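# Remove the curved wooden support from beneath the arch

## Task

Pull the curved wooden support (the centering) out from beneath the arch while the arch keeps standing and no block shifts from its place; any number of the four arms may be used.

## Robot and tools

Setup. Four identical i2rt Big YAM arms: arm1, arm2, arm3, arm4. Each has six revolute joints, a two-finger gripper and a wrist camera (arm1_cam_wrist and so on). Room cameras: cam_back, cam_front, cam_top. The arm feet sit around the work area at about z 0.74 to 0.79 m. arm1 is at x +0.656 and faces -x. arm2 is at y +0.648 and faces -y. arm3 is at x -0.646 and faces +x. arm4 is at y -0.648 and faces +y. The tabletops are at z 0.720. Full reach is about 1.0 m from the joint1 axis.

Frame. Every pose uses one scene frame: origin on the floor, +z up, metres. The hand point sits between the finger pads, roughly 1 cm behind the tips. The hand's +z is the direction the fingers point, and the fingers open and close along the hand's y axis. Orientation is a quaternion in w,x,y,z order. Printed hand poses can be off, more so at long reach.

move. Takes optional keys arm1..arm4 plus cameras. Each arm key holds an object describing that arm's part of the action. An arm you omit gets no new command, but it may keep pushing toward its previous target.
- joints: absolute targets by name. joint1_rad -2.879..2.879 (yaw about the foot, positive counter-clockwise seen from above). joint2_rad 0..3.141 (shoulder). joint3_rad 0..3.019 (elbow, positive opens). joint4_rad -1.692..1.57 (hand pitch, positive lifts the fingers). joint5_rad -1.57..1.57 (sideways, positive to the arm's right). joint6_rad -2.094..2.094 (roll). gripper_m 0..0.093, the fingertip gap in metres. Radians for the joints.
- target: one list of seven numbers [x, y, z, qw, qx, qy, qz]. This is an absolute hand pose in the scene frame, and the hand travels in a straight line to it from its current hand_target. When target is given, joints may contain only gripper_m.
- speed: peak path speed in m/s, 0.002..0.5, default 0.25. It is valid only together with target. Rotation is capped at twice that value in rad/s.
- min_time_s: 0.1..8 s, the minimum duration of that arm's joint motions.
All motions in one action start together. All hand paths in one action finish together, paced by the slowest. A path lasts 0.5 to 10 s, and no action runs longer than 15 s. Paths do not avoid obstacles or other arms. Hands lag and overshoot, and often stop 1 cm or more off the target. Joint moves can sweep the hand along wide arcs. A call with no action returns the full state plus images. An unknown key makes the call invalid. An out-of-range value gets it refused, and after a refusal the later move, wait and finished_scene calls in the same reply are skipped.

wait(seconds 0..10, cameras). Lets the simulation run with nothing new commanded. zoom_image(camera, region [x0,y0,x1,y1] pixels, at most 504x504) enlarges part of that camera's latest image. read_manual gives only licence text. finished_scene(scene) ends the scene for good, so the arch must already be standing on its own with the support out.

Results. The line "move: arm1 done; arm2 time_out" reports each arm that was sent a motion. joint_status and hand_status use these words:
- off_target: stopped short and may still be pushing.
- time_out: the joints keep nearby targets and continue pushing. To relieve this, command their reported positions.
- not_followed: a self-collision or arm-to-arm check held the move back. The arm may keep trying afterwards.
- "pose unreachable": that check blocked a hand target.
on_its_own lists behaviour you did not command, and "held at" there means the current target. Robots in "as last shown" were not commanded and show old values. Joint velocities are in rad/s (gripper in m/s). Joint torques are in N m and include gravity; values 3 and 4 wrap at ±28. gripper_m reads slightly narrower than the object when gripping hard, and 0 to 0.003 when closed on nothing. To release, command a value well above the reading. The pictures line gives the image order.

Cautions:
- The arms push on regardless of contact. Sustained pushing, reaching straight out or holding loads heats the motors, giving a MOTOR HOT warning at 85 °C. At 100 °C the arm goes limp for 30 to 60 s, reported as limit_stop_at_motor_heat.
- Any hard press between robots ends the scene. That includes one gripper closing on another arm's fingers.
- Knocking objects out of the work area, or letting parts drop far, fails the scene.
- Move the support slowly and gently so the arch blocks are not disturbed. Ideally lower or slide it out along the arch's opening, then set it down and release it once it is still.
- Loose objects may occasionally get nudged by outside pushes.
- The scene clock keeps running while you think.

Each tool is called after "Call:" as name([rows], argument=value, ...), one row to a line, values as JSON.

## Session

Call:
move(cameras=["all"])

Scene clock: 0.00 s.
Joint torques (N m): no reading
Heat: arm1: hottest joint2_rad 27 °C; arm2: hottest joint2_rad 26 °C; arm3: hottest joint1_rad 25 °C; arm4: hottest joint2_rad 27 °C.
Joint velocities: within noise
arm1.joint_positions: joint1_rad=+0.276 joint2_rad=+0.624 joint3_rad=+1.393 joint4_rad=-1.171 joint5_rad=+0.236 joint6_rad=+0.184 gripper_m=+0.09396
arm1.joint_status: not commanded
arm1.hand: x=+0.4006 y=-0.0274 z=+1.3671 quat_wxyz=(-0.035, -0.831, +0.028, +0.554) (m; scene frame)
arm1.hand_target: x=+0.4039 y=-0.0263 z=+1.3794 quat_wxyz=(-0.038, -0.824, +0.030, +0.565) (m; scene frame)
arm1.hand_status: not commanded
arm2.joint_positions: joint1_rad=+0.365 joint2_rad=+0.637 joint3_rad=+1.441 joint4_rad=-1.581 joint5_rad=-0.081 joint6_rad=+0.646 gripper_m=+0.09396
arm2.joint_status: not commanded
arm2.hand: x=+0.0892 y=+0.4663 z=+1.2805 quat_wxyz=(-0.382, -0.722, -0.573, +0.064) (m; scene frame)
arm2.hand_target: x=+0.0886 y=+0.4678 z=+1.2889 quat_wxyz=(-0.391, -0.719, -0.571, +0.067) (m; scene frame)
arm2.hand_status: not commanded
arm3.joint_positions: joint1_rad=+0.183 joint2_rad=+0.629 joint3_rad=+1.461 joint4_rad=-1.470 joint5_rad=+0.043 joint6_rad=-0.530 gripper_m=+0.09396
arm3.joint_status: not commanded
arm3.hand: x=-0.4373 y=+0.0297 z=+1.2797 quat_wxyz=(-0.439, +0.296, -0.842, +0.103) (m; scene frame)
arm3.hand_target: x=-0.4396 y=+0.0293 z=+1.2879 quat_wxyz=(-0.448, +0.294, -0.838, +0.104) (m; scene frame)
arm3.hand_status: not commanded
arm4.joint_positions: joint1_rad=+0.622 joint2_rad=+0.624 joint3_rad=+1.374 joint4_rad=-1.360 joint5_rad=+0.027 joint6_rad=-0.505 gripper_m=+0.09396
arm4.joint_status: not commanded
arm4.hand: x=-0.1300 y=-0.4569 z=+1.3041 quat_wxyz=(-0.306, +0.867, -0.183, -0.347) (m; scene frame)
arm4.hand_target: x=-0.1285 y=-0.4586 z=+1.3185 quat_wxyz=(-0.316, +0.860, -0.182, -0.358) (m; scene frame)
arm4.hand_status: not commanded
pictures: arm1_cam_wrist, arm2_cam_wrist, arm3_cam_wrist, arm4_cam_wrist, cam_back, cam_front, cam_top
camera_calibration:
arm1_cam_wrist: T_world_to_cam=[[0.00351321, 0.997011, -0.0771764, 0.130747], [0.844773, -0.0442577, -0.533291, 0.393028], [-0.535113, -0.063323, -0.842404, 1.49142], [0, 0, 0, 1]] pos_world=[0.465598, -0.0185203, 1.47607]
arm2_cam_wrist: T_world_to_cam=[[-0.878303, 0.0380833, -0.476586, 0.670745], [0.0587511, 0.997865, -0.0285349, -0.431066], [0.474482, -0.0530622, -0.878665, 1.23751], [0, 0, 0, 1]] pos_world=[0.0272659, 0.470267, 1.39473]
arm3_cam_wrist: T_world_to_cam=[[0.411941, -0.803881, 0.429044, -0.345006], [-0.823152, -0.530238, -0.203146, -0.0811288], [0.390801, -0.269485, -0.880144, 1.43302], [0, 0, 0, 1]] pos_world=[-0.484686, 0.0658158, 1.39281]
arm4_cam_wrist: T_world_to_cam=[[0.524067, 0.744579, 0.413467, -0.1321], [0.851596, -0.464813, -0.24235, 0.217853], [0.0117362, 0.479115, -0.877674, 1.49001], [0, 0, 0, 1]] pos_world=[-0.133781, -0.514266, 1.41516]

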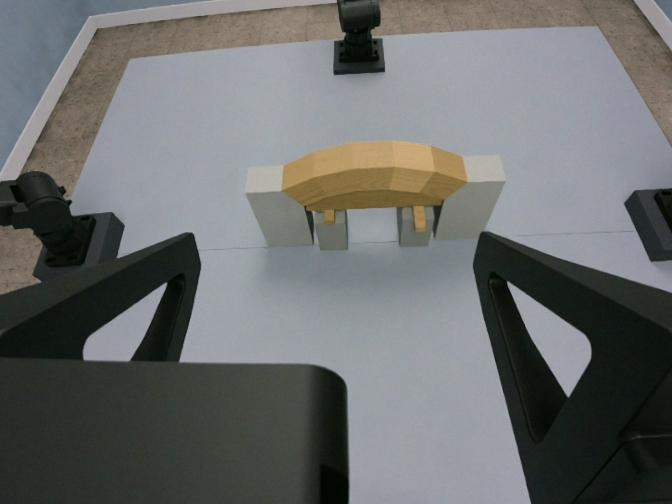

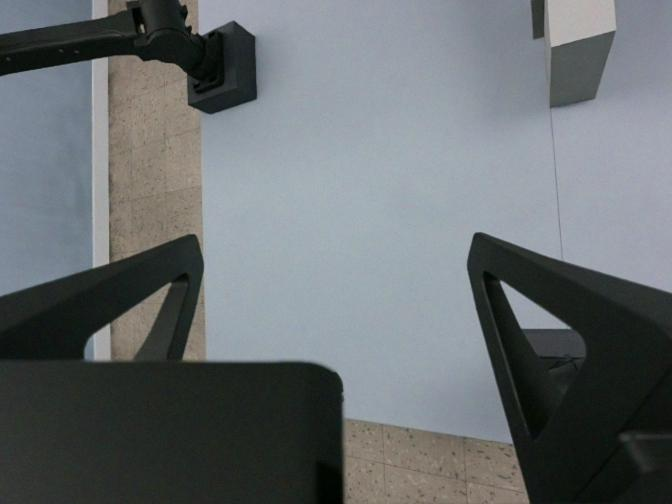

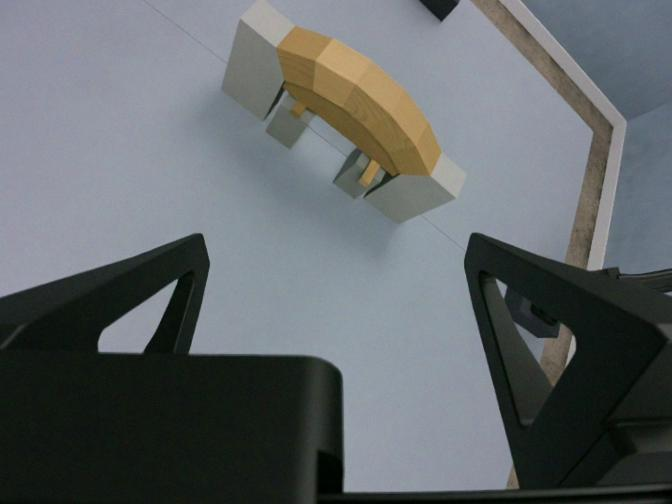

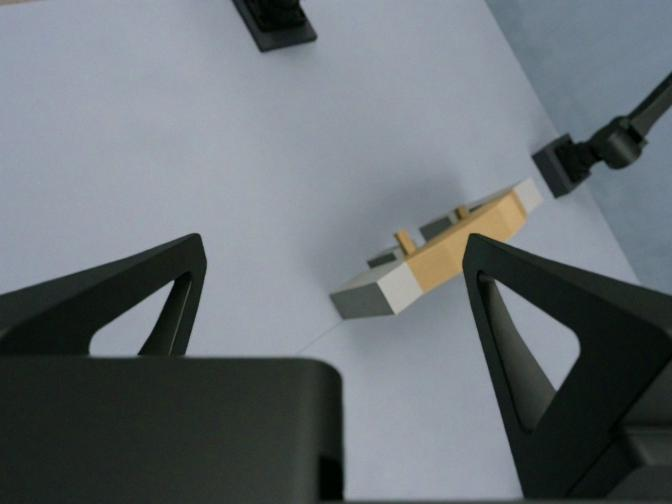

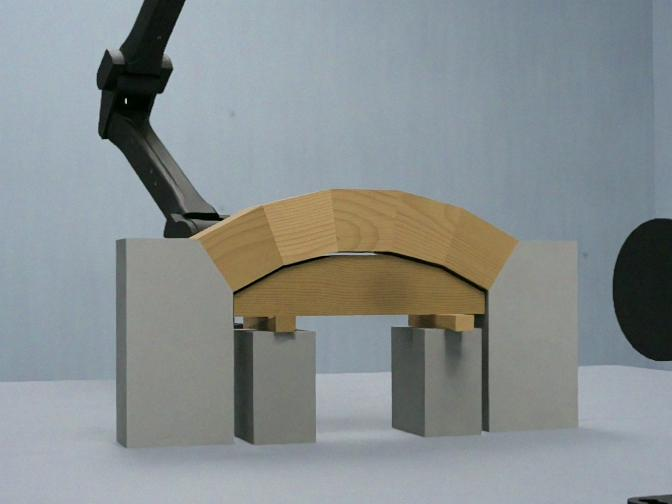

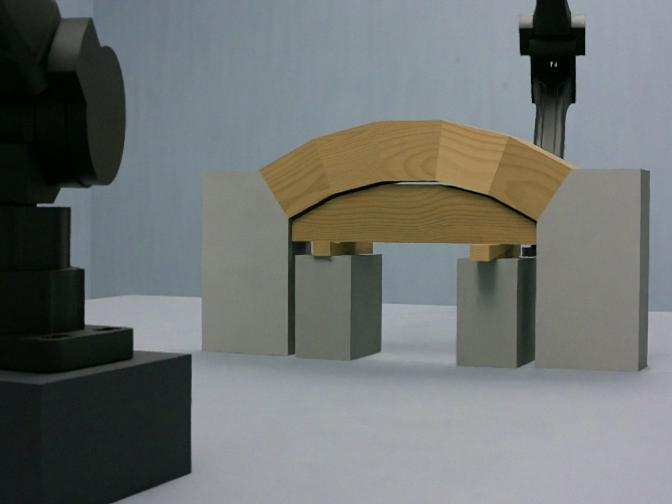

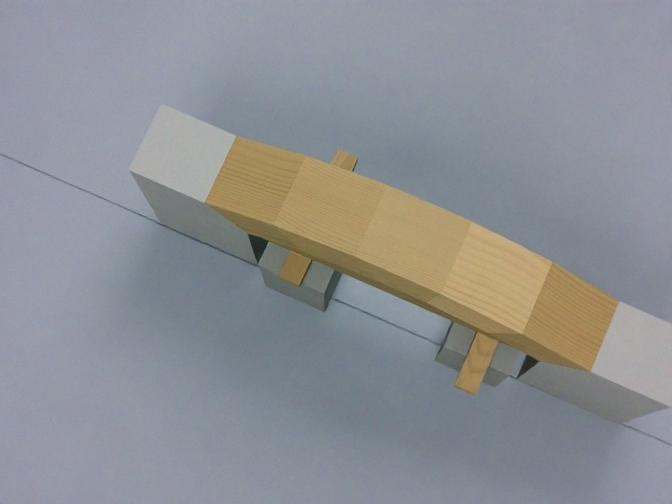

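Call:
move(arm1={"joints": {"joint1_rad": 0.0, "joint2_rad": 1.8, "joint3_rad": 0.45, "joint4_rad": 1.35, "joint5_rad": 0.0, "joint6_rad": -1.57, "gripper_m": 0.085}, "min_time_s": 3}, arm2={"joints": {"joint1_rad": 0.6, "joint2_rad": 1.8, "joint3_rad": 0.45, "joint4_rad": 1.35, "joint5_rad": 1.04, "joint6_rad": -1.57, "gripper_m": 0.06}, "min_time_s": 3}, arm3={"target": [-0.3, -0.01, 0.94, 0.5372, 0.0147, 0.8433, -0.0094], "joints": {"gripper_m": 0.07}, "speed": 0.2}, cameras=["arm1_cam_wrist", "arm2_cam_wrist", "arm3_cam_wrist", "cam_top"])

Scene clock: 68.10 s.
Joint torques (N m): arm1=[1.08 -10.81 3.34 2.7 -0.07 -0.03] | arm2=[1.67 -9.82 2.67 2.41 0.11 0.07] | arm3=[-1.08 -1.73 8.57 2.36 0.12 -0.05] | arm4=[0.26 1.49 9.21 1.91 -0.07 0.08]
Heat: arm1: hottest joint3_rad 29 °C; arm2: hottest joint3_rad 28 °C; arm3: hottest joint3_rad 29 °C; arm4: hottest joint3_rad 32 °C.
move: arm1 done; arm2 done; arm3 done
Joint velocities: within noise
arm1.joint_positions: joint1_rad=+0.010 joint2_rad=+1.795 joint3_rad=+0.452 joint4_rad=+1.329 joint5_rad=+0.003 joint6_rad=-1.560 gripper_m=+0.08514
arm1.joint_status: all done
arm1.hand: x=+0.1493 y=-0.0079 z=+0.8981 quat_wxyz=(+0.488, -0.506, -0.501, +0.504) (m; scene frame)
arm1.hand_target: x=+0.1500 y=-0.0036 z=+0.9002 quat_wxyz=(+0.496, -0.502, -0.499, +0.503) (m; scene frame)
arm1.hand_status: not commanded
arm2.joint_positions: joint1_rad=+0.590 joint2_rad=+1.786 joint3_rad=+0.456 joint4_rad=+1.332 joint5_rad=+1.038 joint6_rad=-1.562 gripper_m=+0.06014
arm2.joint_status: all done
arm2.hand: x=+0.1219 y=+0.2146 z=+0.8833 quat_wxyz=(+0.146, -0.156, -0.691, +0.691) (m; scene frame)
arm2.hand_target: x=+0.1248 y=+0.2181 z=+0.8790 quat_wxyz=(+0.146, -0.149, -0.693, +0.690) (m; scene frame)
arm2.hand_status: not commanded
arm3.joint_positions: joint1_rad=-0.008 joint2_rad=+0.611 joint3_rad=+0.369 joint4_rad=-0.197 joint5_rad=-0.001 joint6_rad=-0.004 gripper_m=+0.07012
arm3.joint_status: all done
arm3.hand: x=-0.3006 y=-0.0081 z=+0.9437 quat_wxyz=(-0.537, -0.008, -0.843, +0.009) (m; scene frame)
arm3.hand_target: x=-0.3001 y=-0.0100 z=+0.9400 quat_wxyz=(-0.537, -0.015, -0.843, +0.009) (m; scene frame)
arm3.hand_status: done (0.004 m and 0.7 deg from the pose sent, 0.369 m and 39.0 deg at the start)
arm4: as last shown
pictures: arm1_cam_wrist, arm2_cam_wrist, arm3_cam_wrist, cam_top
camera_calibration:
arm1_cam_wrist: T_world_to_cam=[[-0.0158843, 0.00891921, 0.999834, -0.896173], [0.565531, 0.824725, 0.00162742, -0.0758348], [-0.824574, 0.565463, -0.0181442, 0.271007], [0, 0, 0, 1]] pos_world=[0.252117, -0.0827085, 0.901065]
arm2_cam_wrist: T_world_to_cam=[[-0.00624377, -0.00961309, 0.999934, -0.880521], [-0.495108, 0.868816, 0.00526101, -0.127865], [-0.868809, -0.495042, -0.0101842, 0.351213], [0, 0, 0, 1]] pos_world=[0.236332, 0.276492, 0.884713]
arm3_cam_wrist: T_world_to_cam=[[-0.0195925, -0.999802, 0.0035144, -0.0172851], [-0.87245, 0.0153799, -0.488461, 0.201901], [0.488311, -0.0126363, -0.872578, 1.098], [0, 0, 0, 1]] pos_world=[-0.360357, -0.0065122, 1.05678]

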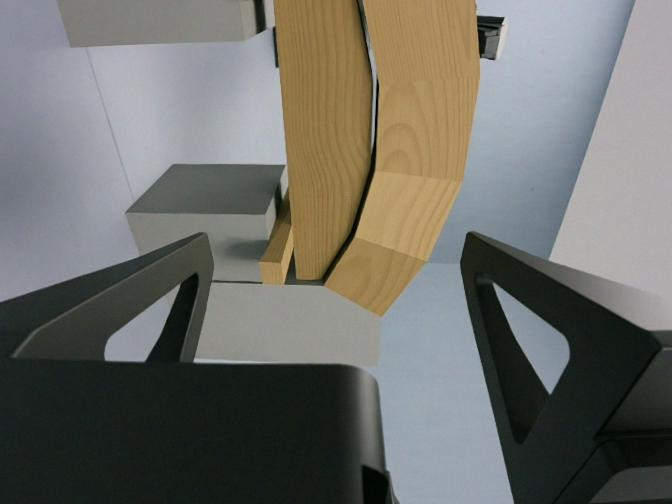

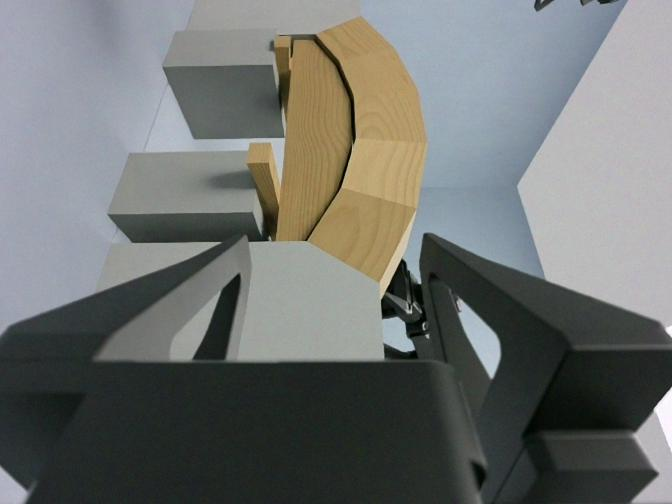

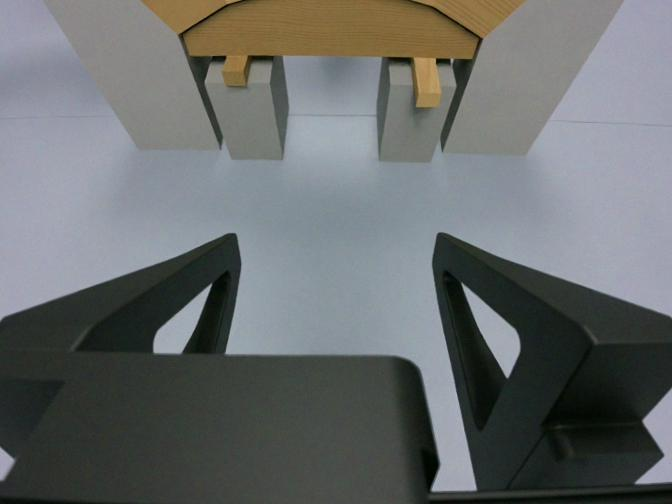

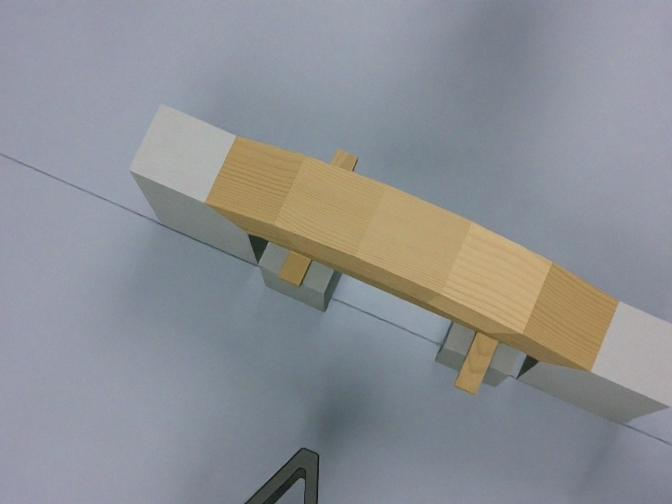

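Call:
zoom_image(camera="arm2_cam_wrist", region=[190, 110, 340, 260])

Call:
move(arm3={"target": [-0.15, -0.007, 0.872, 0.707, 0.01296, 0.707, -0.01296], "speed": 0.2}, cameras=["arm3_cam_wrist"])

Scaled by 3.360 from the camera's 672x504 image, which has a finer 960x720 frame.

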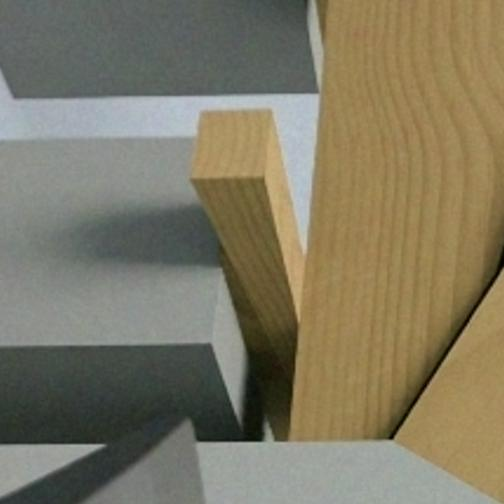

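Scene clock: 105.63 s.
Joint torques (N m): arm1=[0.91 -10.87 3.34 2.78 -0.07 -0.02] | arm2=[1.55 -9.76 2.62 2.4 0.09 0] | arm3=[0.21 -9.11 5.63 2.39 0.2 -0.08] | arm4=[0.32 1.49 9.2 1.92 -0.07 0.09]
Heat: arm1: hottest joint2_rad 27 °C; arm2: hottest joint3_rad 27 °C; arm3: hottest joint3_rad 28 °C; arm4: hottest joint3_rad 33 °C.
move: arm3 off_target
Joint velocities: within noise
arm1, arm2, arm4: as last shown
arm1.hand: x=+0.1493 y=-0.0079 z=+0.8981 quat_wxyz=(+0.488, -0.506, -0.502, +0.504) (m; scene frame)
arm3.joint_positions: joint1_rad=+0.007 joint2_rad=+1.668 joint3_rad=+0.396 joint4_rad=+1.244 joint5_rad=+0.030 joint6_rad=+0.000 gripper_m=+0.07012
arm3.joint_status: not commanded
arm3.hand: x=-0.1596 y=-0.0098 z=+0.8669 quat_wxyz=(-0.698, -0.013, -0.715, +0.016) (m; scene frame)
arm3.hand_target: x=-0.1503 y=-0.0070 z=+0.8721 quat_wxyz=(-0.707, -0.013, -0.707, +0.013) (m; scene frame)
arm3.hand_status: off_target (0.011 m and 1.4 deg from the pose sent, 0.167 m and 25.0 deg at the start)
pictures: arm3_cam_wrist
camera_calibration:
arm3_cam_wrist: T_world_to_cam=[[-0.0344835, -0.999399, 0.0035672, -0.0182897], [-0.603713, 0.0179859, -0.796999, 0.597804], [0.796456, -0.0296369, -0.60397, 0.77823], [0, 0, 0, 1]] pos_world=[-0.259555, -0.00596646, 0.946542]

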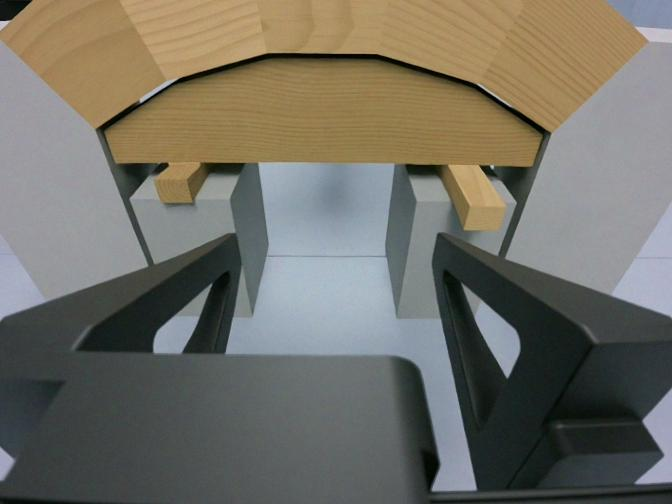

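Call:
move(arm2={"target": [0.1, 0.175, 0.84, -0.183, 0.183, 0.683, -0.683], "speed": 0.2}, arm3={"target": [-0.065, -0.007, 0.876, 0.707, 0.01296, 0.707, -0.01296], "speed": 0.15})

Call:
move(arm2={"target": [0.062, 0.128, 0.822, -0.183, 0.183, 0.683, -0.683], "speed": 0.1}, cameras=["arm2_cam_wrist", "cam_top", "arm3_cam_wrist"])

Call:
zoom_image(camera="cam_top", region=[400, 280, 580, 480])

Scene clock: 174.87 s.
Joint torques (N m): arm1=[0.91 -10.87 3.32 2.76 -0.06 -0.01] | arm2=[0.21 -10.7 3.79 2.41 0.09 0] | arm3=[-0.26 -11.4 6.75 1.65 0.19 -0.05] | arm4=[0.32 1.49 9.21 1.91 -0.07 0.09]
Heat: arm1: hottest joint2_rad 28 °C; arm2: hottest joint2_rad 27 °C; arm3: hottest joint3_rad 28 °C; arm4: hottest joint3_rad 34 °C.
move: arm2 done; arm3 off_target
Joint velocities: within noise
arm1, arm4: as last shown
arm2.joint_positions: joint1_rad=+0.508 joint2_rad=+1.971 joint3_rad=+0.551 joint4_rad=+1.411 joint5_rad=+1.041 joint6_rad=-1.572 gripper_m=+0.06014
arm2.joint_status: not commanded
arm2.hand: x=+0.1008 y=+0.1815 z=+0.8413 quat_wxyz=(+0.181, -0.178, -0.688, +0.680) (m; scene frame)
arm2.hand_target: x=+0.0999 y=+0.1752 z=+0.8401 quat_wxyz=(+0.183, -0.183, -0.683, +0.683) (m; scene frame)
arm2.hand_status: done (0.007 m and 0.9 deg from the pose sent, 0.063 m and 5.4 deg at the start)
arm3.joint_positions: joint1_rad=+0.009 joint2_rad=+1.774 joint3_rad=+0.627 joint4_rad=+1.140 joint5_rad=+0.031 joint6_rad=+0.000 gripper_m=+0.07012
arm3.joint_status: not commanded
arm3.hand: x=-0.0763 y=-0.0101 z=+0.8763 quat_wxyz=(-0.706, -0.013, -0.708, +0.016) (m; scene frame)
arm3.hand_target: x=-0.0655 y=-0.0069 z=+0.8760 quat_wxyz=(-0.707, -0.013, -0.707, +0.013) (m; scene frame)
arm3.hand_status: off_target (0.012 m and 0.3 deg from the pose sent, 0.095 m and 1.4 deg at the start)
pictures: none

Scene clock: 176.10 s.
Joint torques (N m): arm1=[0.97 -10.81 3.34 2.74 -0.05 -0.01] | arm2=[0.15 -11.75 3.93 2.24 -0.05 0.01] | arm3=[0.03 -11.05 6.97 1.5 0.16 -0.02] | arm4=[0.32 1.55 9.2 1.92 -0.07 0.09]
Heat: arm1: hottest joint2_rad 28 °C; arm2: hottest joint2_rad 27 °C; arm3: hottest joint3_rad 28 °C; arm4: hottest joint3_rad 34 °C.
move: arm2 done
Joint velocities: within noise
arm1, arm3, arm4: as last shown
arm2.joint_positions: joint1_rad=+0.364 joint2_rad=+2.047 joint3_rad=+0.634 joint4_rad=+1.411 joint5_rad=+0.902 joint6_rad=-1.573 gripper_m=+0.06014
arm2.joint_status: not commanded
arm2.hand: x=+0.0631 y=+0.1347 z=+0.8253 quat_wxyz=(+0.181, -0.181, -0.686, +0.681) (m; scene frame)
arm2.hand_target: x=+0.0619 y=+0.1282 z=+0.8221 quat_wxyz=(+0.183, -0.183, -0.683, +0.683) (m; scene frame)
arm2.hand_status: done (0.008 m and 0.5 deg from the pose sent, 0.069 m and 0.9 deg at the start)
pictures: arm2_cam_wrist, arm3_cam_wrist, cam_top
camera_calibration:
arm2_cam_wrist: T_world_to_cam=[[0.00518857, -0.0196796, 0.999793, -0.822907], [-0.415903, 0.909188, 0.0200546, -0.109892], [-0.909394, -0.415921, -0.00346742, 0.246331], [0, 0, 0, 1]] pos_world=[0.182577, 0.186172, 0.825795]
arm3_cam_wrist: T_world_to_cam=[[-0.0345131, -0.9994, 0.00306523, -0.0153253], [-0.586824, 0.0177824, -0.809519, 0.66784], [0.808979, -0.0297378, -0.587085, 0.703672], [0, 0, 0, 1]] pos_world=[-0.17788, -0.00626628, 0.953792]

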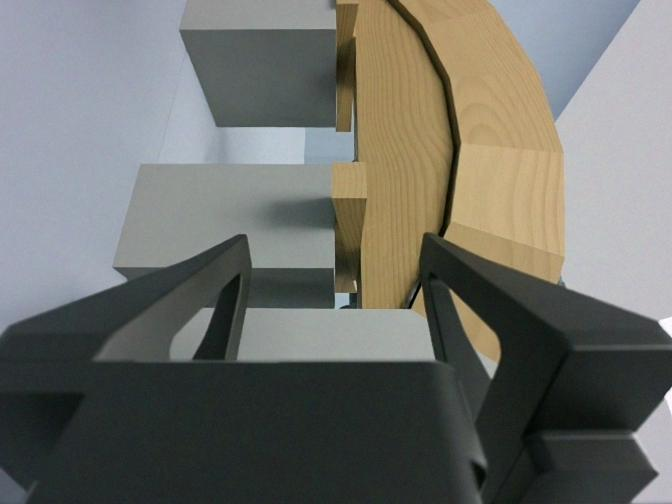

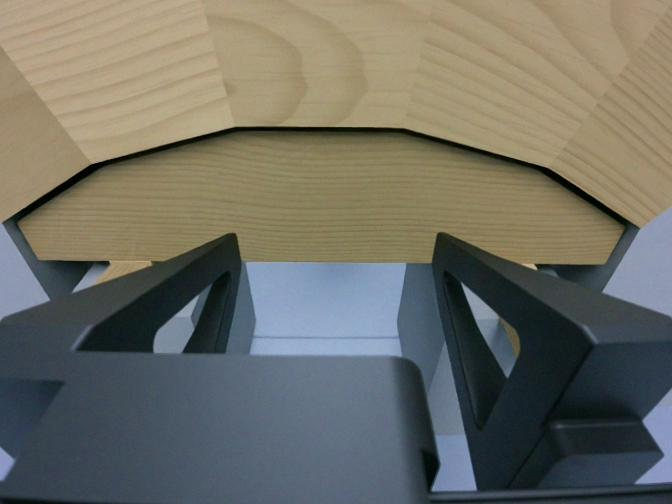

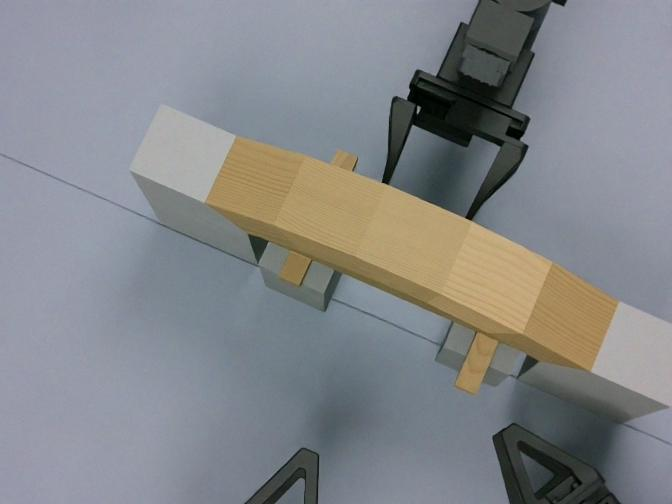

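Scaled by 2.520 from the camera's 672x504 image, which has a finer 960x720 frame.

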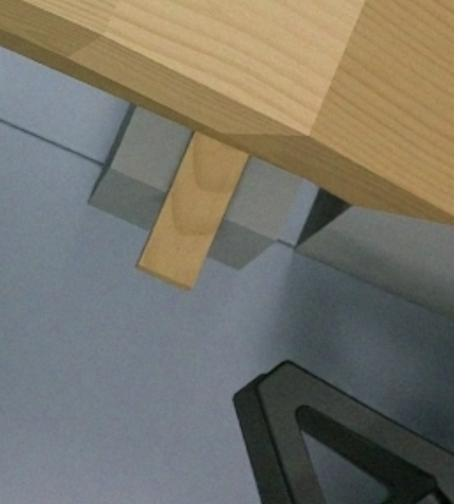

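Call:
move(arm2={"target": [0.027, 0.077, 0.828, -0.183, 0.183, 0.683, -0.683], "speed": 0.1}, arm3={"target": [-0.06, 0.0, 0.876, 0.707, 0.01296, 0.707, -0.01296], "speed": 0.05}, cameras=["arm2_cam_wrist", "cam_top", "arm1_cam_wrist"])

Call:
zoom_image(camera="cam_top", region=[400, 280, 580, 480])

Scene clock: 224.00 s.
Joint torques (N m): arm1=[1.03 -10.87 3.34 2.71 -0.06 -0.01] | arm2=[0.26 -12.57 4.92 1.29 -0.07 0.02] | arm3=[-0.38 -11.11 7.16 1.51 0.21 -0.02] | arm4=[0.32 1.49 9.21 1.92 -0.07 0.09]
Heat: arm1: hottest joint2_rad 28 °C; arm2: hottest joint2_rad 27 °C; arm3: hottest joint3_rad 28 °C; arm4: hottest joint3_rad 34 °C.
move: arm2 off_target; arm3 off_target
Joint velocities: within noise
arm1, arm4: as last shown
arm2.joint_positions: joint1_rad=+0.246 joint2_rad=+2.051 joint3_rad=+0.731 joint4_rad=+1.337 joint5_rad=+0.783 joint6_rad=-1.573 gripper_m=+0.06014
arm2.joint_status: not commanded
arm2.hand: x=+0.0286 y=+0.0852 z=+0.8352 quat_wxyz=(+0.178, -0.185, -0.680, +0.687) (m; scene frame)
arm2.hand_target: x=+0.0269 y=+0.0775 z=+0.8281 quat_wxyz=(+0.183, -0.183, -0.683, +0.683) (m; scene frame)
arm2.hand_status: off_target (0.011 m and 0.8 deg from the pose sent, 0.068 m and 0.5 deg at the start)
arm3.joint_positions: joint1_rad=+0.026 joint2_rad=+1.781 joint3_rad=+0.642 joint4_rad=+1.133 joint5_rad=+0.048 joint6_rad=+0.000 gripper_m=+0.07012
arm3.joint_status: not commanded
arm3.hand: x=-0.0711 y=-0.0030 z=+0.8765 quat_wxyz=(-0.706, -0.012, -0.708, +0.015) (m; scene frame)
arm3.hand_target: x=-0.0605 y=+0.0000 z=+0.8761 quat_wxyz=(-0.707, -0.013, -0.707, +0.013) (m; scene frame)
arm3.hand_status: off_target (0.012 m and 0.3 deg from the pose sent, 0.019 m and 0.3 deg at the start)
pictures: arm1_cam_wrist, arm2_cam_wrist, cam_top
camera_calibration:
arm1_cam_wrist: T_world_to_cam=[[-0.0158926, 0.00855894, 0.999837, -0.896203], [0.565524, 0.824729, 0.00192913, -0.0761046], [-0.824579, 0.565463, -0.0179473, 0.270831], [0, 0, 0, 1]] pos_world=[0.252117, -0.0827083, 0.901065]
arm2_cam_wrist: T_world_to_cam=[[-0.000347734, -0.000656608, 1, -0.835224], [-0.415555, 0.909568, 0.000452728, -0.0631025], [-0.909568, -0.415554, -0.000589144, 0.192063], [0, 0, 0, 1]] pos_world=[0.148181, 0.13666, 0.835365]

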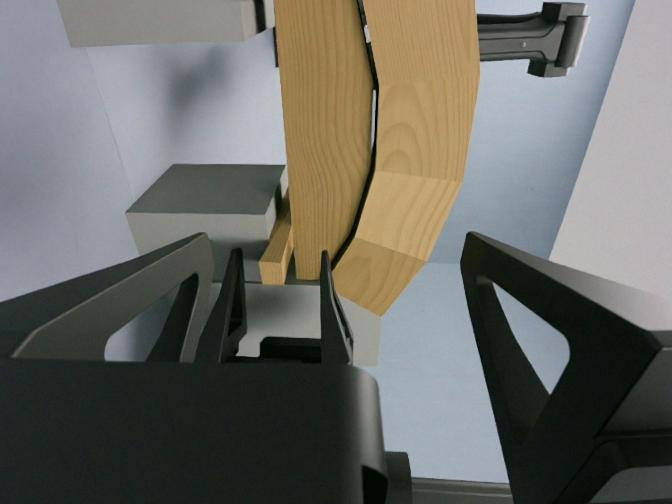

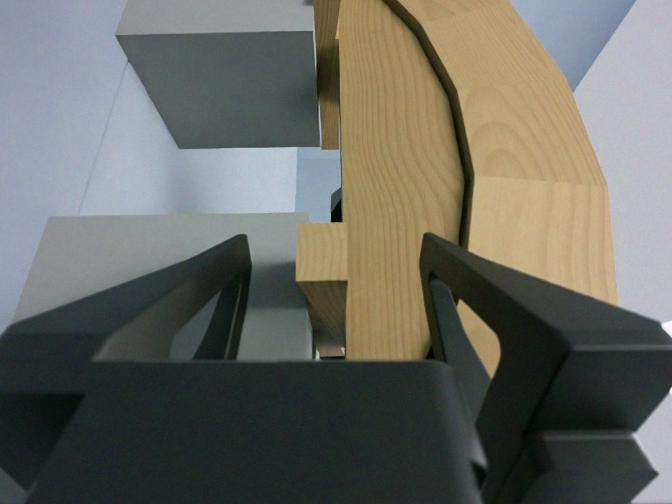

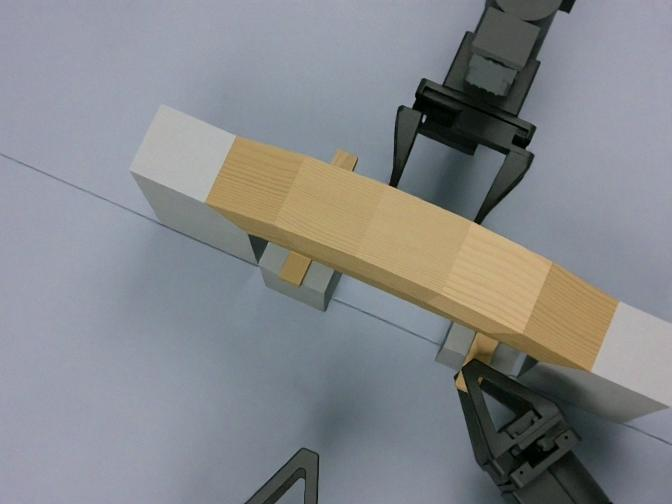

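Scaled by 2.520 from the camera's 672x504 image, which has a finer 960x720 frame.

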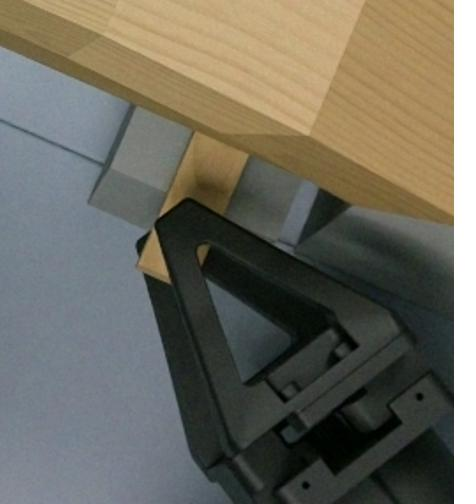

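Call:
move(arm2={"target": [0.027, 0.0775, 0.8225, -0.183, 0.183, 0.683, -0.683], "speed": 0.05, "joints": {"gripper_m": 0.03}}, cameras=["arm2_cam_wrist"])

Scene clock: 234.03 s.
Joint torques (N m): arm1=[1.03 -10.7 3.32 2.73 -0.05 0] | arm2=[0.26 -12.75 4.9 1.92 -0.04 0.02] | arm3=[-0.44 -12.22 7.02 1.47 0.16 -0.05] | arm4=[0.26 1.49 9.21 1.91 -0.07 0.09]
Heat: arm1: hottest joint2_rad 28 °C; arm2: hottest joint2_rad 27 °C; arm3: hottest joint3_rad 28 °C; arm4: hottest joint3_rad 35 °C.
move: arm2 done
Joint velocities: within noise
arm1, arm3, arm4: as last shown
arm2.joint_positions: joint1_rad=+0.246 joint2_rad=+2.069 joint3_rad=+0.731 joint4_rad=+1.337 joint5_rad=+0.783 joint6_rad=-1.573 gripper_m=+0.03015
arm2.joint_status: all done
arm2.hand: x=+0.0284 y=+0.0864 z=+0.8259 quat_wxyz=(+0.181, -0.182, -0.685, +0.682) (m; scene frame)
arm2.hand_target: x=+0.0269 y=+0.0779 z=+0.8224 quat_wxyz=(+0.183, -0.183, -0.683, +0.683) (m; scene frame)
arm2.hand_status: done (0.010 m and 0.4 deg from the pose sent, 0.015 m and 0.8 deg at the start)
pictures: arm2_cam_wrist
camera_calibration:
arm2_cam_wrist: T_world_to_cam=[[0.00426531, -0.0176818, 0.999835, -0.824551], [-0.415584, 0.909379, 0.017855, -0.0785856], [-0.909545, -0.415592, -0.00346949, 0.194626], [0, 0, 0, 1]] pos_world=[0.147879, 0.137769, 0.826493]

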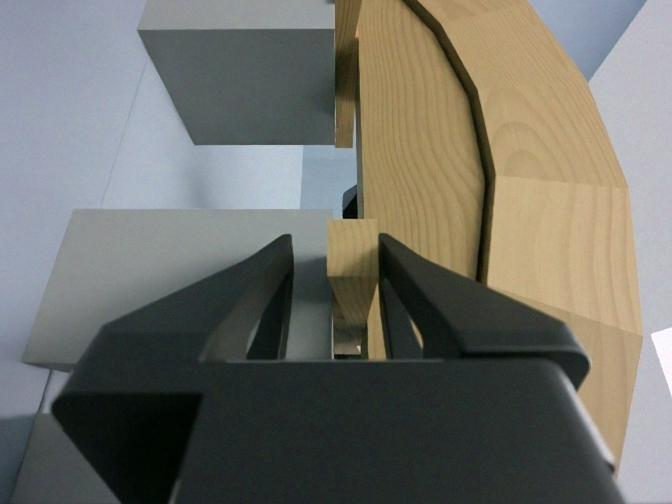

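Call:
move(arm2={"target": [0.027, 0.0775, 0.8265, -0.183, 0.183, 0.683, -0.683], "speed": 0.05, "joints": {"gripper_m": 0.028}}, cameras=["arm2_cam_wrist"])

Scene clock: 240.77 s.
Joint torques (N m): arm1=[0.91 -10.75 3.37 2.73 -0.07 0] | arm2=[0.15 -13.8 4.79 1.5 -0.05 0.02] | arm3=[-0.09 -11.69 6.97 1.63 0.13 -0.04] | arm4=[0.26 1.49 9.21 1.92 -0.07 0.09]
Heat: arm1: hottest joint2_rad 28 °C; arm2: hottest joint2_rad 27 °C; arm3: hottest joint3_rad 28 °C; arm4: hottest joint3_rad 35 °C.
move: arm2 done
Joint velocities: within noise
arm1, arm3, arm4: as last shown
arm2.joint_positions: joint1_rad=+0.246 joint2_rad=+2.069 joint3_rad=+0.731 joint4_rad=+1.337 joint5_rad=+0.783 joint6_rad=-1.573 gripper_m=+0.02814
arm2.joint_status: all done
arm2.hand: x=+0.0284 y=+0.0864 z=+0.8259 quat_wxyz=(+0.181, -0.182, -0.685, +0.682) (m; scene frame)
arm2.hand_target: x=+0.0269 y=+0.0778 z=+0.8265 quat_wxyz=(+0.183, -0.183, -0.683, +0.683) (m; scene frame)
arm2.hand_status: done (0.009 m and 0.4 deg from the pose sent, 0.009 m and 0.4 deg at the start)
pictures: arm2_cam_wrist
camera_calibration:
arm2_cam_wrist: T_world_to_cam=[[0.00426531, -0.0176818, 0.999835, -0.824551], [-0.415584, 0.909379, 0.017855, -0.0785856], [-0.909545, -0.415592, -0.00346949, 0.194626], [0, 0, 0, 1]] pos_world=[0.147879, 0.137769, 0.826493]

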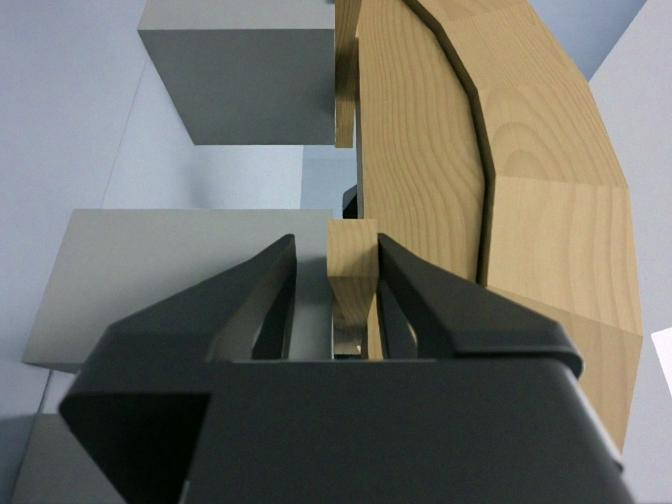

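Call:
move(arm2={"target": [0.027, 0.0775, 0.831, -0.183, 0.183, 0.683, -0.683], "speed": 0.05, "joints": {"gripper_m": 0.026}}, cameras=["arm2_cam_wrist"])

Scene clock: 247.87 s.
Joint torques (N m): arm1=[1.03 -10.81 3.36 2.69 -0.06 -0.01] | arm2=[0.21 -14.68 4.57 1.14 -0.06 0.03] | arm3=[-0.03 -11.58 6.93 1.46 0.21 -0.05] | arm4=[0.32 1.49 9.22 1.92 -0.07 0.09]
Heat: arm1: hottest joint2_rad 28 °C; arm2: hottest joint2_rad 27 °C; arm3: hottest joint3_rad 28 °C; arm4: hottest joint3_rad 35 °C.
move: arm2 done
Joint velocities: within noise
arm1, arm3: as last shown
arm2.joint_positions: joint1_rad=+0.246 joint2_rad=+2.068 joint3_rad=+0.731 joint4_rad=+1.336 joint5_rad=+0.783 joint6_rad=-1.573 gripper_m=+0.02615
arm2.joint_status: all done
arm2.hand: x=+0.0284 y=+0.0864 z=+0.8260 quat_wxyz=(+0.181, -0.182, -0.686, +0.681) (m; scene frame)
arm2.hand_target: x=+0.0269 y=+0.0778 z=+0.8312 quat_wxyz=(+0.183, -0.183, -0.683, +0.683) (m; scene frame)
arm2.hand_status: done (0.010 m and 0.4 deg from the pose sent, 0.010 m and 0.4 deg at the start)
arm4.joint_positions: joint1_rad=+0.622 joint2_rad=+0.624 joint3_rad=+1.374 joint4_rad=-1.360 joint5_rad=+0.027 joint6_rad=-0.505 gripper_m=+0.09396
arm4.joint_status: not commanded
arm4.hand: x=-0.1300 y=-0.4569 z=+1.3041 quat_wxyz=(-0.306, +0.867, -0.183, -0.347) (m; scene frame)
arm4.hand_target: x=-0.1285 y=-0.4586 z=+1.3185 quat_wxyz=(-0.316, +0.860, -0.182, -0.358) (m; scene frame)
arm4.hand_status: not commanded
pictures: arm2_cam_wrist
camera_calibration:
arm2_cam_wrist: T_world_to_cam=[[0.00439029, -0.0179544, 0.999829, -0.824528], [-0.415584, 0.909374, 0.0181549, -0.0788329], [-0.909544, -0.415592, -0.00346916, 0.194625], [0, 0, 0, 1]] pos_world=[0.147879, 0.13777, 0.826493]

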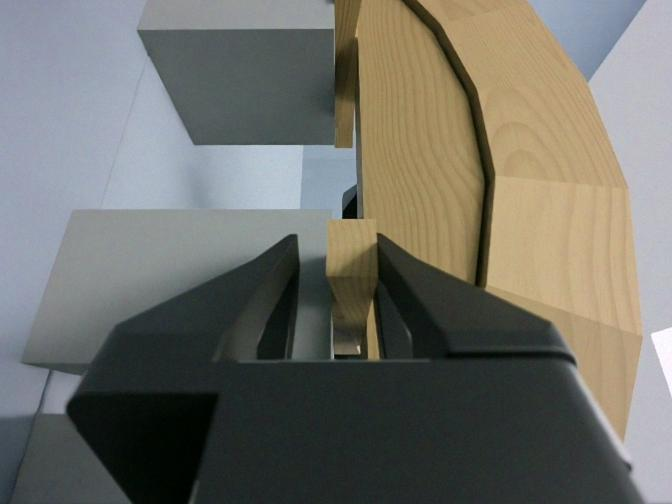

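Call:
move(arm2={"target": [0.027, 0.0775, 0.835, -0.183, 0.183, 0.683, -0.683], "speed": 0.05, "joints": {"gripper_m": 0.026}}, cameras=["arm2_cam_wrist"])

Scene clock: 255.70 s.
Joint torques (N m): arm1=[1.08 -10.7 3.34 2.73 -0.06 0] | arm2=[0.03 -15.15 4.48 1.31 -0.03 0.03] | arm3=[-0.15 -11.05 6.99 1.65 0.18 -0.08] | arm4=[0.32 1.49 9.21 1.91 -0.07 0.09]
Heat: arm1: hottest joint2_rad 28 °C; arm2: hottest joint2_rad 27 °C; arm3: hottest joint3_rad 29 °C; arm4: hottest joint3_rad 35 °C.
move: arm2 off_target
Joint velocities: within noise
arm1.joint_positions: joint1_rad=+0.010 joint2_rad=+1.795 joint3_rad=+0.452 joint4_rad=+1.329 joint5_rad=+0.003 joint6_rad=-1.560 gripper_m=+0.08514
arm1.joint_status: not commanded
arm1.hand: x=+0.1493 y=-0.0079 z=+0.8981 quat_wxyz=(+0.488, -0.506, -0.502, +0.504) (m; scene frame)
arm1.hand_target: x=+0.1500 y=-0.0036 z=+0.9002 quat_wxyz=(+0.496, -0.502, -0.499, +0.503) (m; scene frame)
arm1.hand_status: not commanded
arm2.joint_positions: joint1_rad=+0.246 joint2_rad=+2.062 joint3_rad=+0.731 joint4_rad=+1.322 joint5_rad=+0.783 joint6_rad=-1.573 gripper_m=+0.02615
arm2.joint_status: all done
arm2.hand: x=+0.0285 y=+0.0860 z=+0.8263 quat_wxyz=(+0.182, -0.180, -0.688, +0.679) (m; scene frame)
arm2.hand_target: x=+0.0269 y=+0.0778 z=+0.8352 quat_wxyz=(+0.183, -0.183, -0.683, +0.683) (m; scene frame)
arm2.hand_status: off_target (0.012 m and 0.8 deg from the pose sent, 0.013 m and 0.4 deg at the start)
arm3, arm4: as last shown
pictures: arm2_cam_wrist
camera_calibration:
arm2_cam_wrist: T_world_to_cam=[[0.00657619, -0.026081, 0.999638, -0.824098], [-0.415586, 0.909169, 0.0264546, -0.0852769], [-0.90953, -0.415609, -0.00486002, 0.195703], [0, 0, 0, 1]] pos_world=[0.147977, 0.137374, 0.827007]

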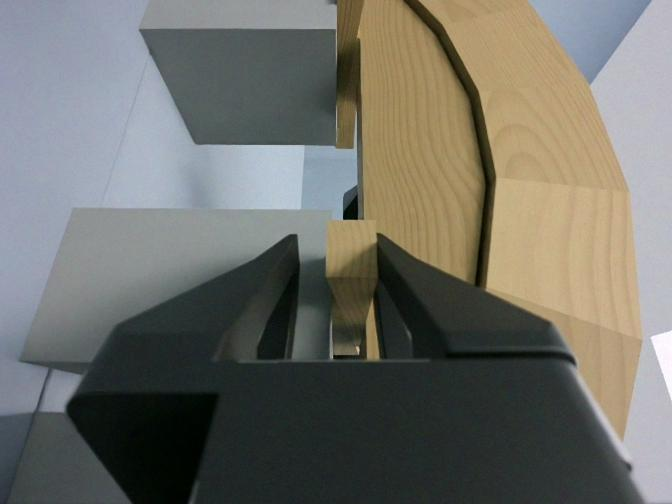

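Call:
move(arm2={"joints": {"gripper_m": 0.018}})

Call:
move(arm2={"joints": {"gripper_m": 0.008}}, cameras=["arm2_cam_wrist", "arm1_cam_wrist"])

Scene clock: 261.40 s.
Joint torques (N m): arm1=[0.85 -10.99 3.29 2.69 -0.06 -0.01] | arm2=[0.09 -14.74 4.48 1.29 -0.04 0.03] | arm3=[-0.32 -11.4 7.08 1.43 0.19 -0.04] | arm4=[0.32 1.49 9.21 1.91 -0.07 0.08]
Heat: arm1: hottest joint2_rad 28 °C; arm2: hottest joint2_rad 28 °C; arm3: hottest joint3_rad 29 °C; arm4: hottest joint3_rad 35 °C.
move: arm2 done
Joint velocities: within noise
arm1, arm3, arm4: as last shown
arm2.joint_positions: joint1_rad=+0.246 joint2_rad=+2.055 joint3_rad=+0.731 joint4_rad=+1.322 joint5_rad=+0.783 joint6_rad=-1.573 gripper_m=+0.01822
arm2.joint_status: all done
arm2.hand: x=+0.0286 y=+0.0855 z=+0.8299 quat_wxyz=(+0.181, -0.181, -0.686, +0.681) (m; scene frame)
arm2.hand_target: x=+0.0269 y=+0.0778 z=+0.8351 quat_wxyz=(+0.183, -0.183, -0.683, +0.683) (m; scene frame)
arm2.hand_status: not commanded
pictures: none

Scene clock: 261.90 s.
Joint torques (N m): arm1=[1.03 -10.81 3.33 2.73 -0.05 0] | arm2=[-0.09 -14.39 4.55 1.24 -0.06 0.09] | arm3=[0.09 -11.52 6.9 1.5 0.19 -0.09] | arm4=[0.32 1.44 9.21 1.92 -0.07 0.09]
Heat: arm1: hottest joint2_rad 28 °C; arm2: hottest joint2_rad 28 °C; arm3: hottest joint3_rad 29 °C; arm4: hottest joint3_rad 35 °C.
move: arm2 off_target
Joint velocities: within noise
arm1, arm3, arm4: as last shown
arm2.joint_positions: joint1_rad=+0.246 joint2_rad=+2.052 joint3_rad=+0.731 joint4_rad=+1.322 joint5_rad=+0.783 joint6_rad=-1.579 gripper_m=+0.01430
arm2.joint_status: gripper_m off_target (ended at +0.01432, target +0.00800)
arm2.hand: x=+0.0287 y=+0.0853 z=+0.8317 quat_wxyz=(+0.183, -0.180, -0.686, +0.681) (m; scene frame)
arm2.hand_target: x=+0.0269 y=+0.0778 z=+0.8351 quat_wxyz=(+0.183, -0.183, -0.683, +0.683) (m; scene frame)
arm2.hand_status: not commanded
pictures: arm1_cam_wrist, arm2_cam_wrist
camera_calibration:
arm1_cam_wrist: T_world_to_cam=[[-0.0158926, 0.00855894, 0.999837, -0.896203], [0.565524, 0.824729, 0.00192913, -0.0761046], [-0.824579, 0.565463, -0.0179473, 0.270831], [0, 0, 0, 1]] pos_world=[0.252117, -0.0827083, 0.901065]
arm2_cam_wrist: T_world_to_cam=[[0.00960881, -0.0197421, 0.999759, -0.830204], [-0.415493, 0.909332, 0.0219498, -0.0809679], [-0.909546, -0.415604, 0.000534887, 0.191129], [0, 0, 0, 1]] pos_world=[0.148176, 0.136671, 0.831678]

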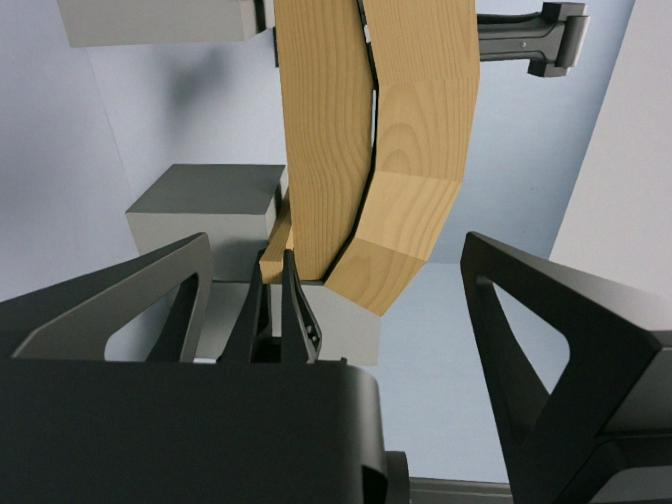

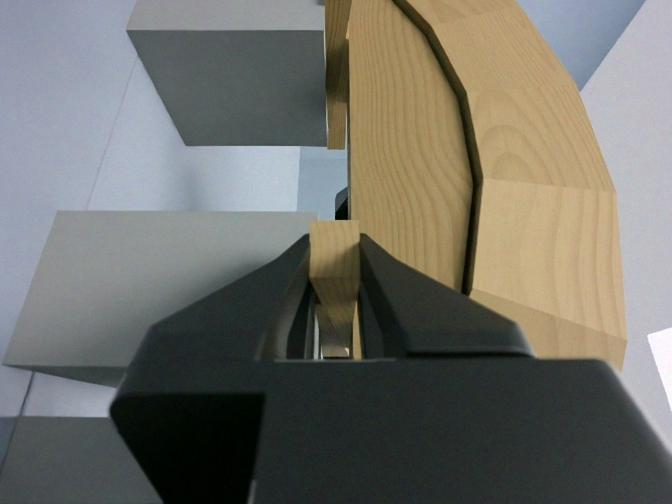

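Call:
move(arm2={"target": [0.027, 0.0775, 0.8295, -0.183, 0.183, 0.683, -0.683], "speed": 0.05}, arm3={"target": [-0.022, 0.0, 0.876, 0.707, 0.01296, 0.707, -0.01296], "speed": 0.03}, cameras=["arm2_cam_wrist", "arm1_cam_wrist", "arm3_cam_wrist", "cam_top"])

Scene clock: 271.17 s.
Joint torques (N m): arm1=[1.03 -10.81 3.34 2.71 -0.07 0.01] | arm2=[0.03 -13.27 4.82 1.81 -0.06 0.1] | arm3=[-0.67 -12.63 8.01 1.44 0.15 -0.05] | arm4=[0.32 1.49 9.21 1.89 -0.07 0.09]
Heat: arm1: hottest joint2_rad 28 °C; arm2: hottest joint2_rad 27 °C; arm3: hottest joint3_rad 29 °C; arm4: hottest joint3_rad 35 °C.
move: arm2 done; arm3 off_target
Joint velocities: within noise
arm1, arm4: as last shown
arm2.joint_positions: joint1_rad=+0.246 joint2_rad=+2.052 joint3_rad=+0.731 joint4_rad=+1.322 joint5_rad=+0.783 joint6_rad=-1.580 gripper_m=+0.01430
arm2.joint_status: not commanded
arm2.hand: x=+0.0287 y=+0.0853 z=+0.8317 quat_wxyz=(+0.183, -0.179, -0.686, +0.681) (m; scene frame)
arm2.hand_target: x=+0.0269 y=+0.0778 z=+0.8295 quat_wxyz=(+0.183, -0.183, -0.683, +0.683) (m; scene frame)
arm2.hand_status: done (0.008 m and 0.6 deg from the pose sent, 0.008 m and 0.5 deg at the start)
arm3.joint_positions: joint1_rad=+0.026 joint2_rad=+1.833 joint3_rad=+0.743 joint4_rad=+1.083 joint5_rad=+0.048 joint6_rad=+0.000 gripper_m=+0.07012
arm3.joint_status: not commanded
arm3.hand: x=-0.0359 y=-0.0027 z=+0.8767 quat_wxyz=(-0.706, -0.012, -0.708, +0.015) (m; scene frame)
arm3.hand_target: x=-0.0227 y=+0.0000 z=+0.8762 quat_wxyz=(-0.707, -0.013, -0.707, +0.013) (m; scene frame)
arm3.hand_status: off_target (0.014 m and 0.3 deg from the pose sent, 0.049 m and 0.3 deg at the start)
pictures: arm1_cam_wrist, arm2_cam_wrist, arm3_cam_wrist, cam_top
camera_calibration:
arm1_cam_wrist: T_world_to_cam=[[-0.0158926, 0.00855894, 0.999837, -0.896203], [0.565524, 0.824729, 0.00192913, -0.0761046], [-0.824579, 0.565463, -0.0179473, 0.270831], [0, 0, 0, 1]] pos_world=[0.252117, -0.0827083, 0.901065]
arm2_cam_wrist: T_world_to_cam=[[0.0106199, -0.0202685, 0.999738, -0.830162], [-0.415472, 0.909319, 0.0228488, -0.0817152], [-0.909544, -0.415605, 0.00123586, 0.190546], [0, 0, 0, 1]] pos_world=[0.148175, 0.136671, 0.831576]
arm3_cam_wrist: T_world_to_cam=[[-0.0336745, -0.999428, 0.00321068, -0.0066622], [-0.587146, 0.0171833, -0.809299, 0.69157], [0.80878, -0.0291379, -0.587389, 0.671762], [0, 0, 0, 1]] pos_world=[-0.13748, 0.00103188, 0.954293]

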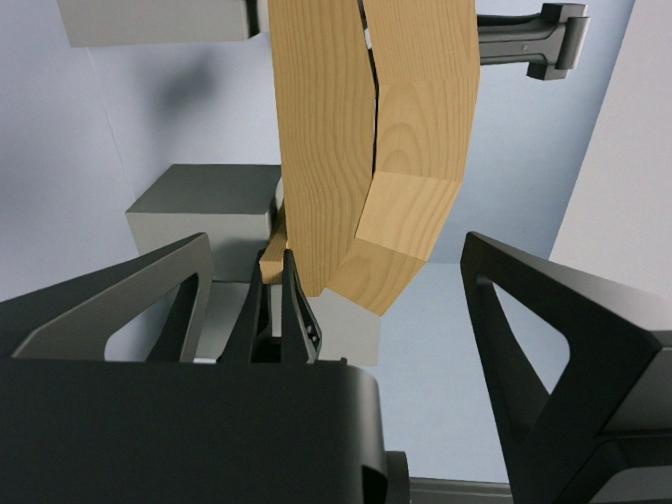

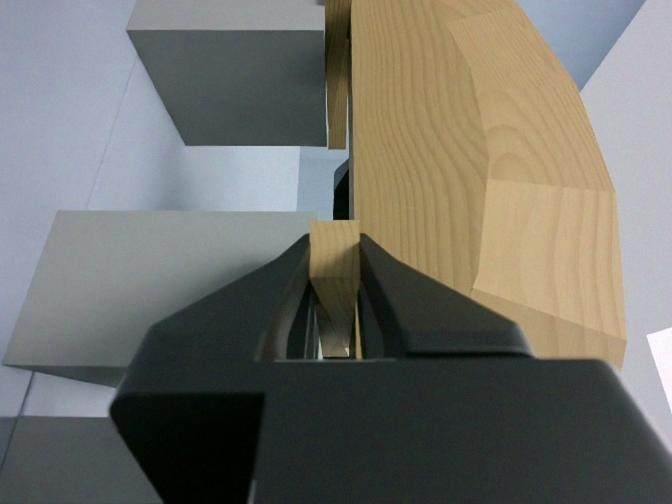

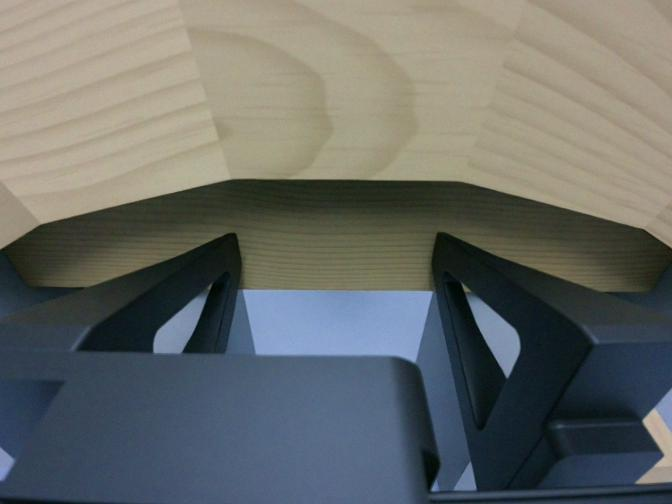

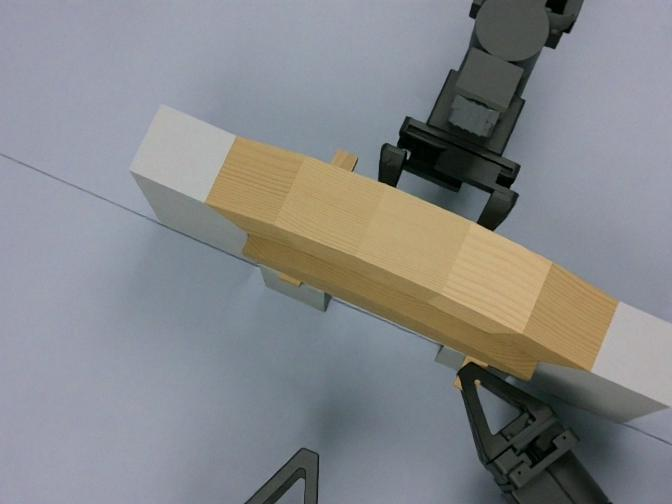

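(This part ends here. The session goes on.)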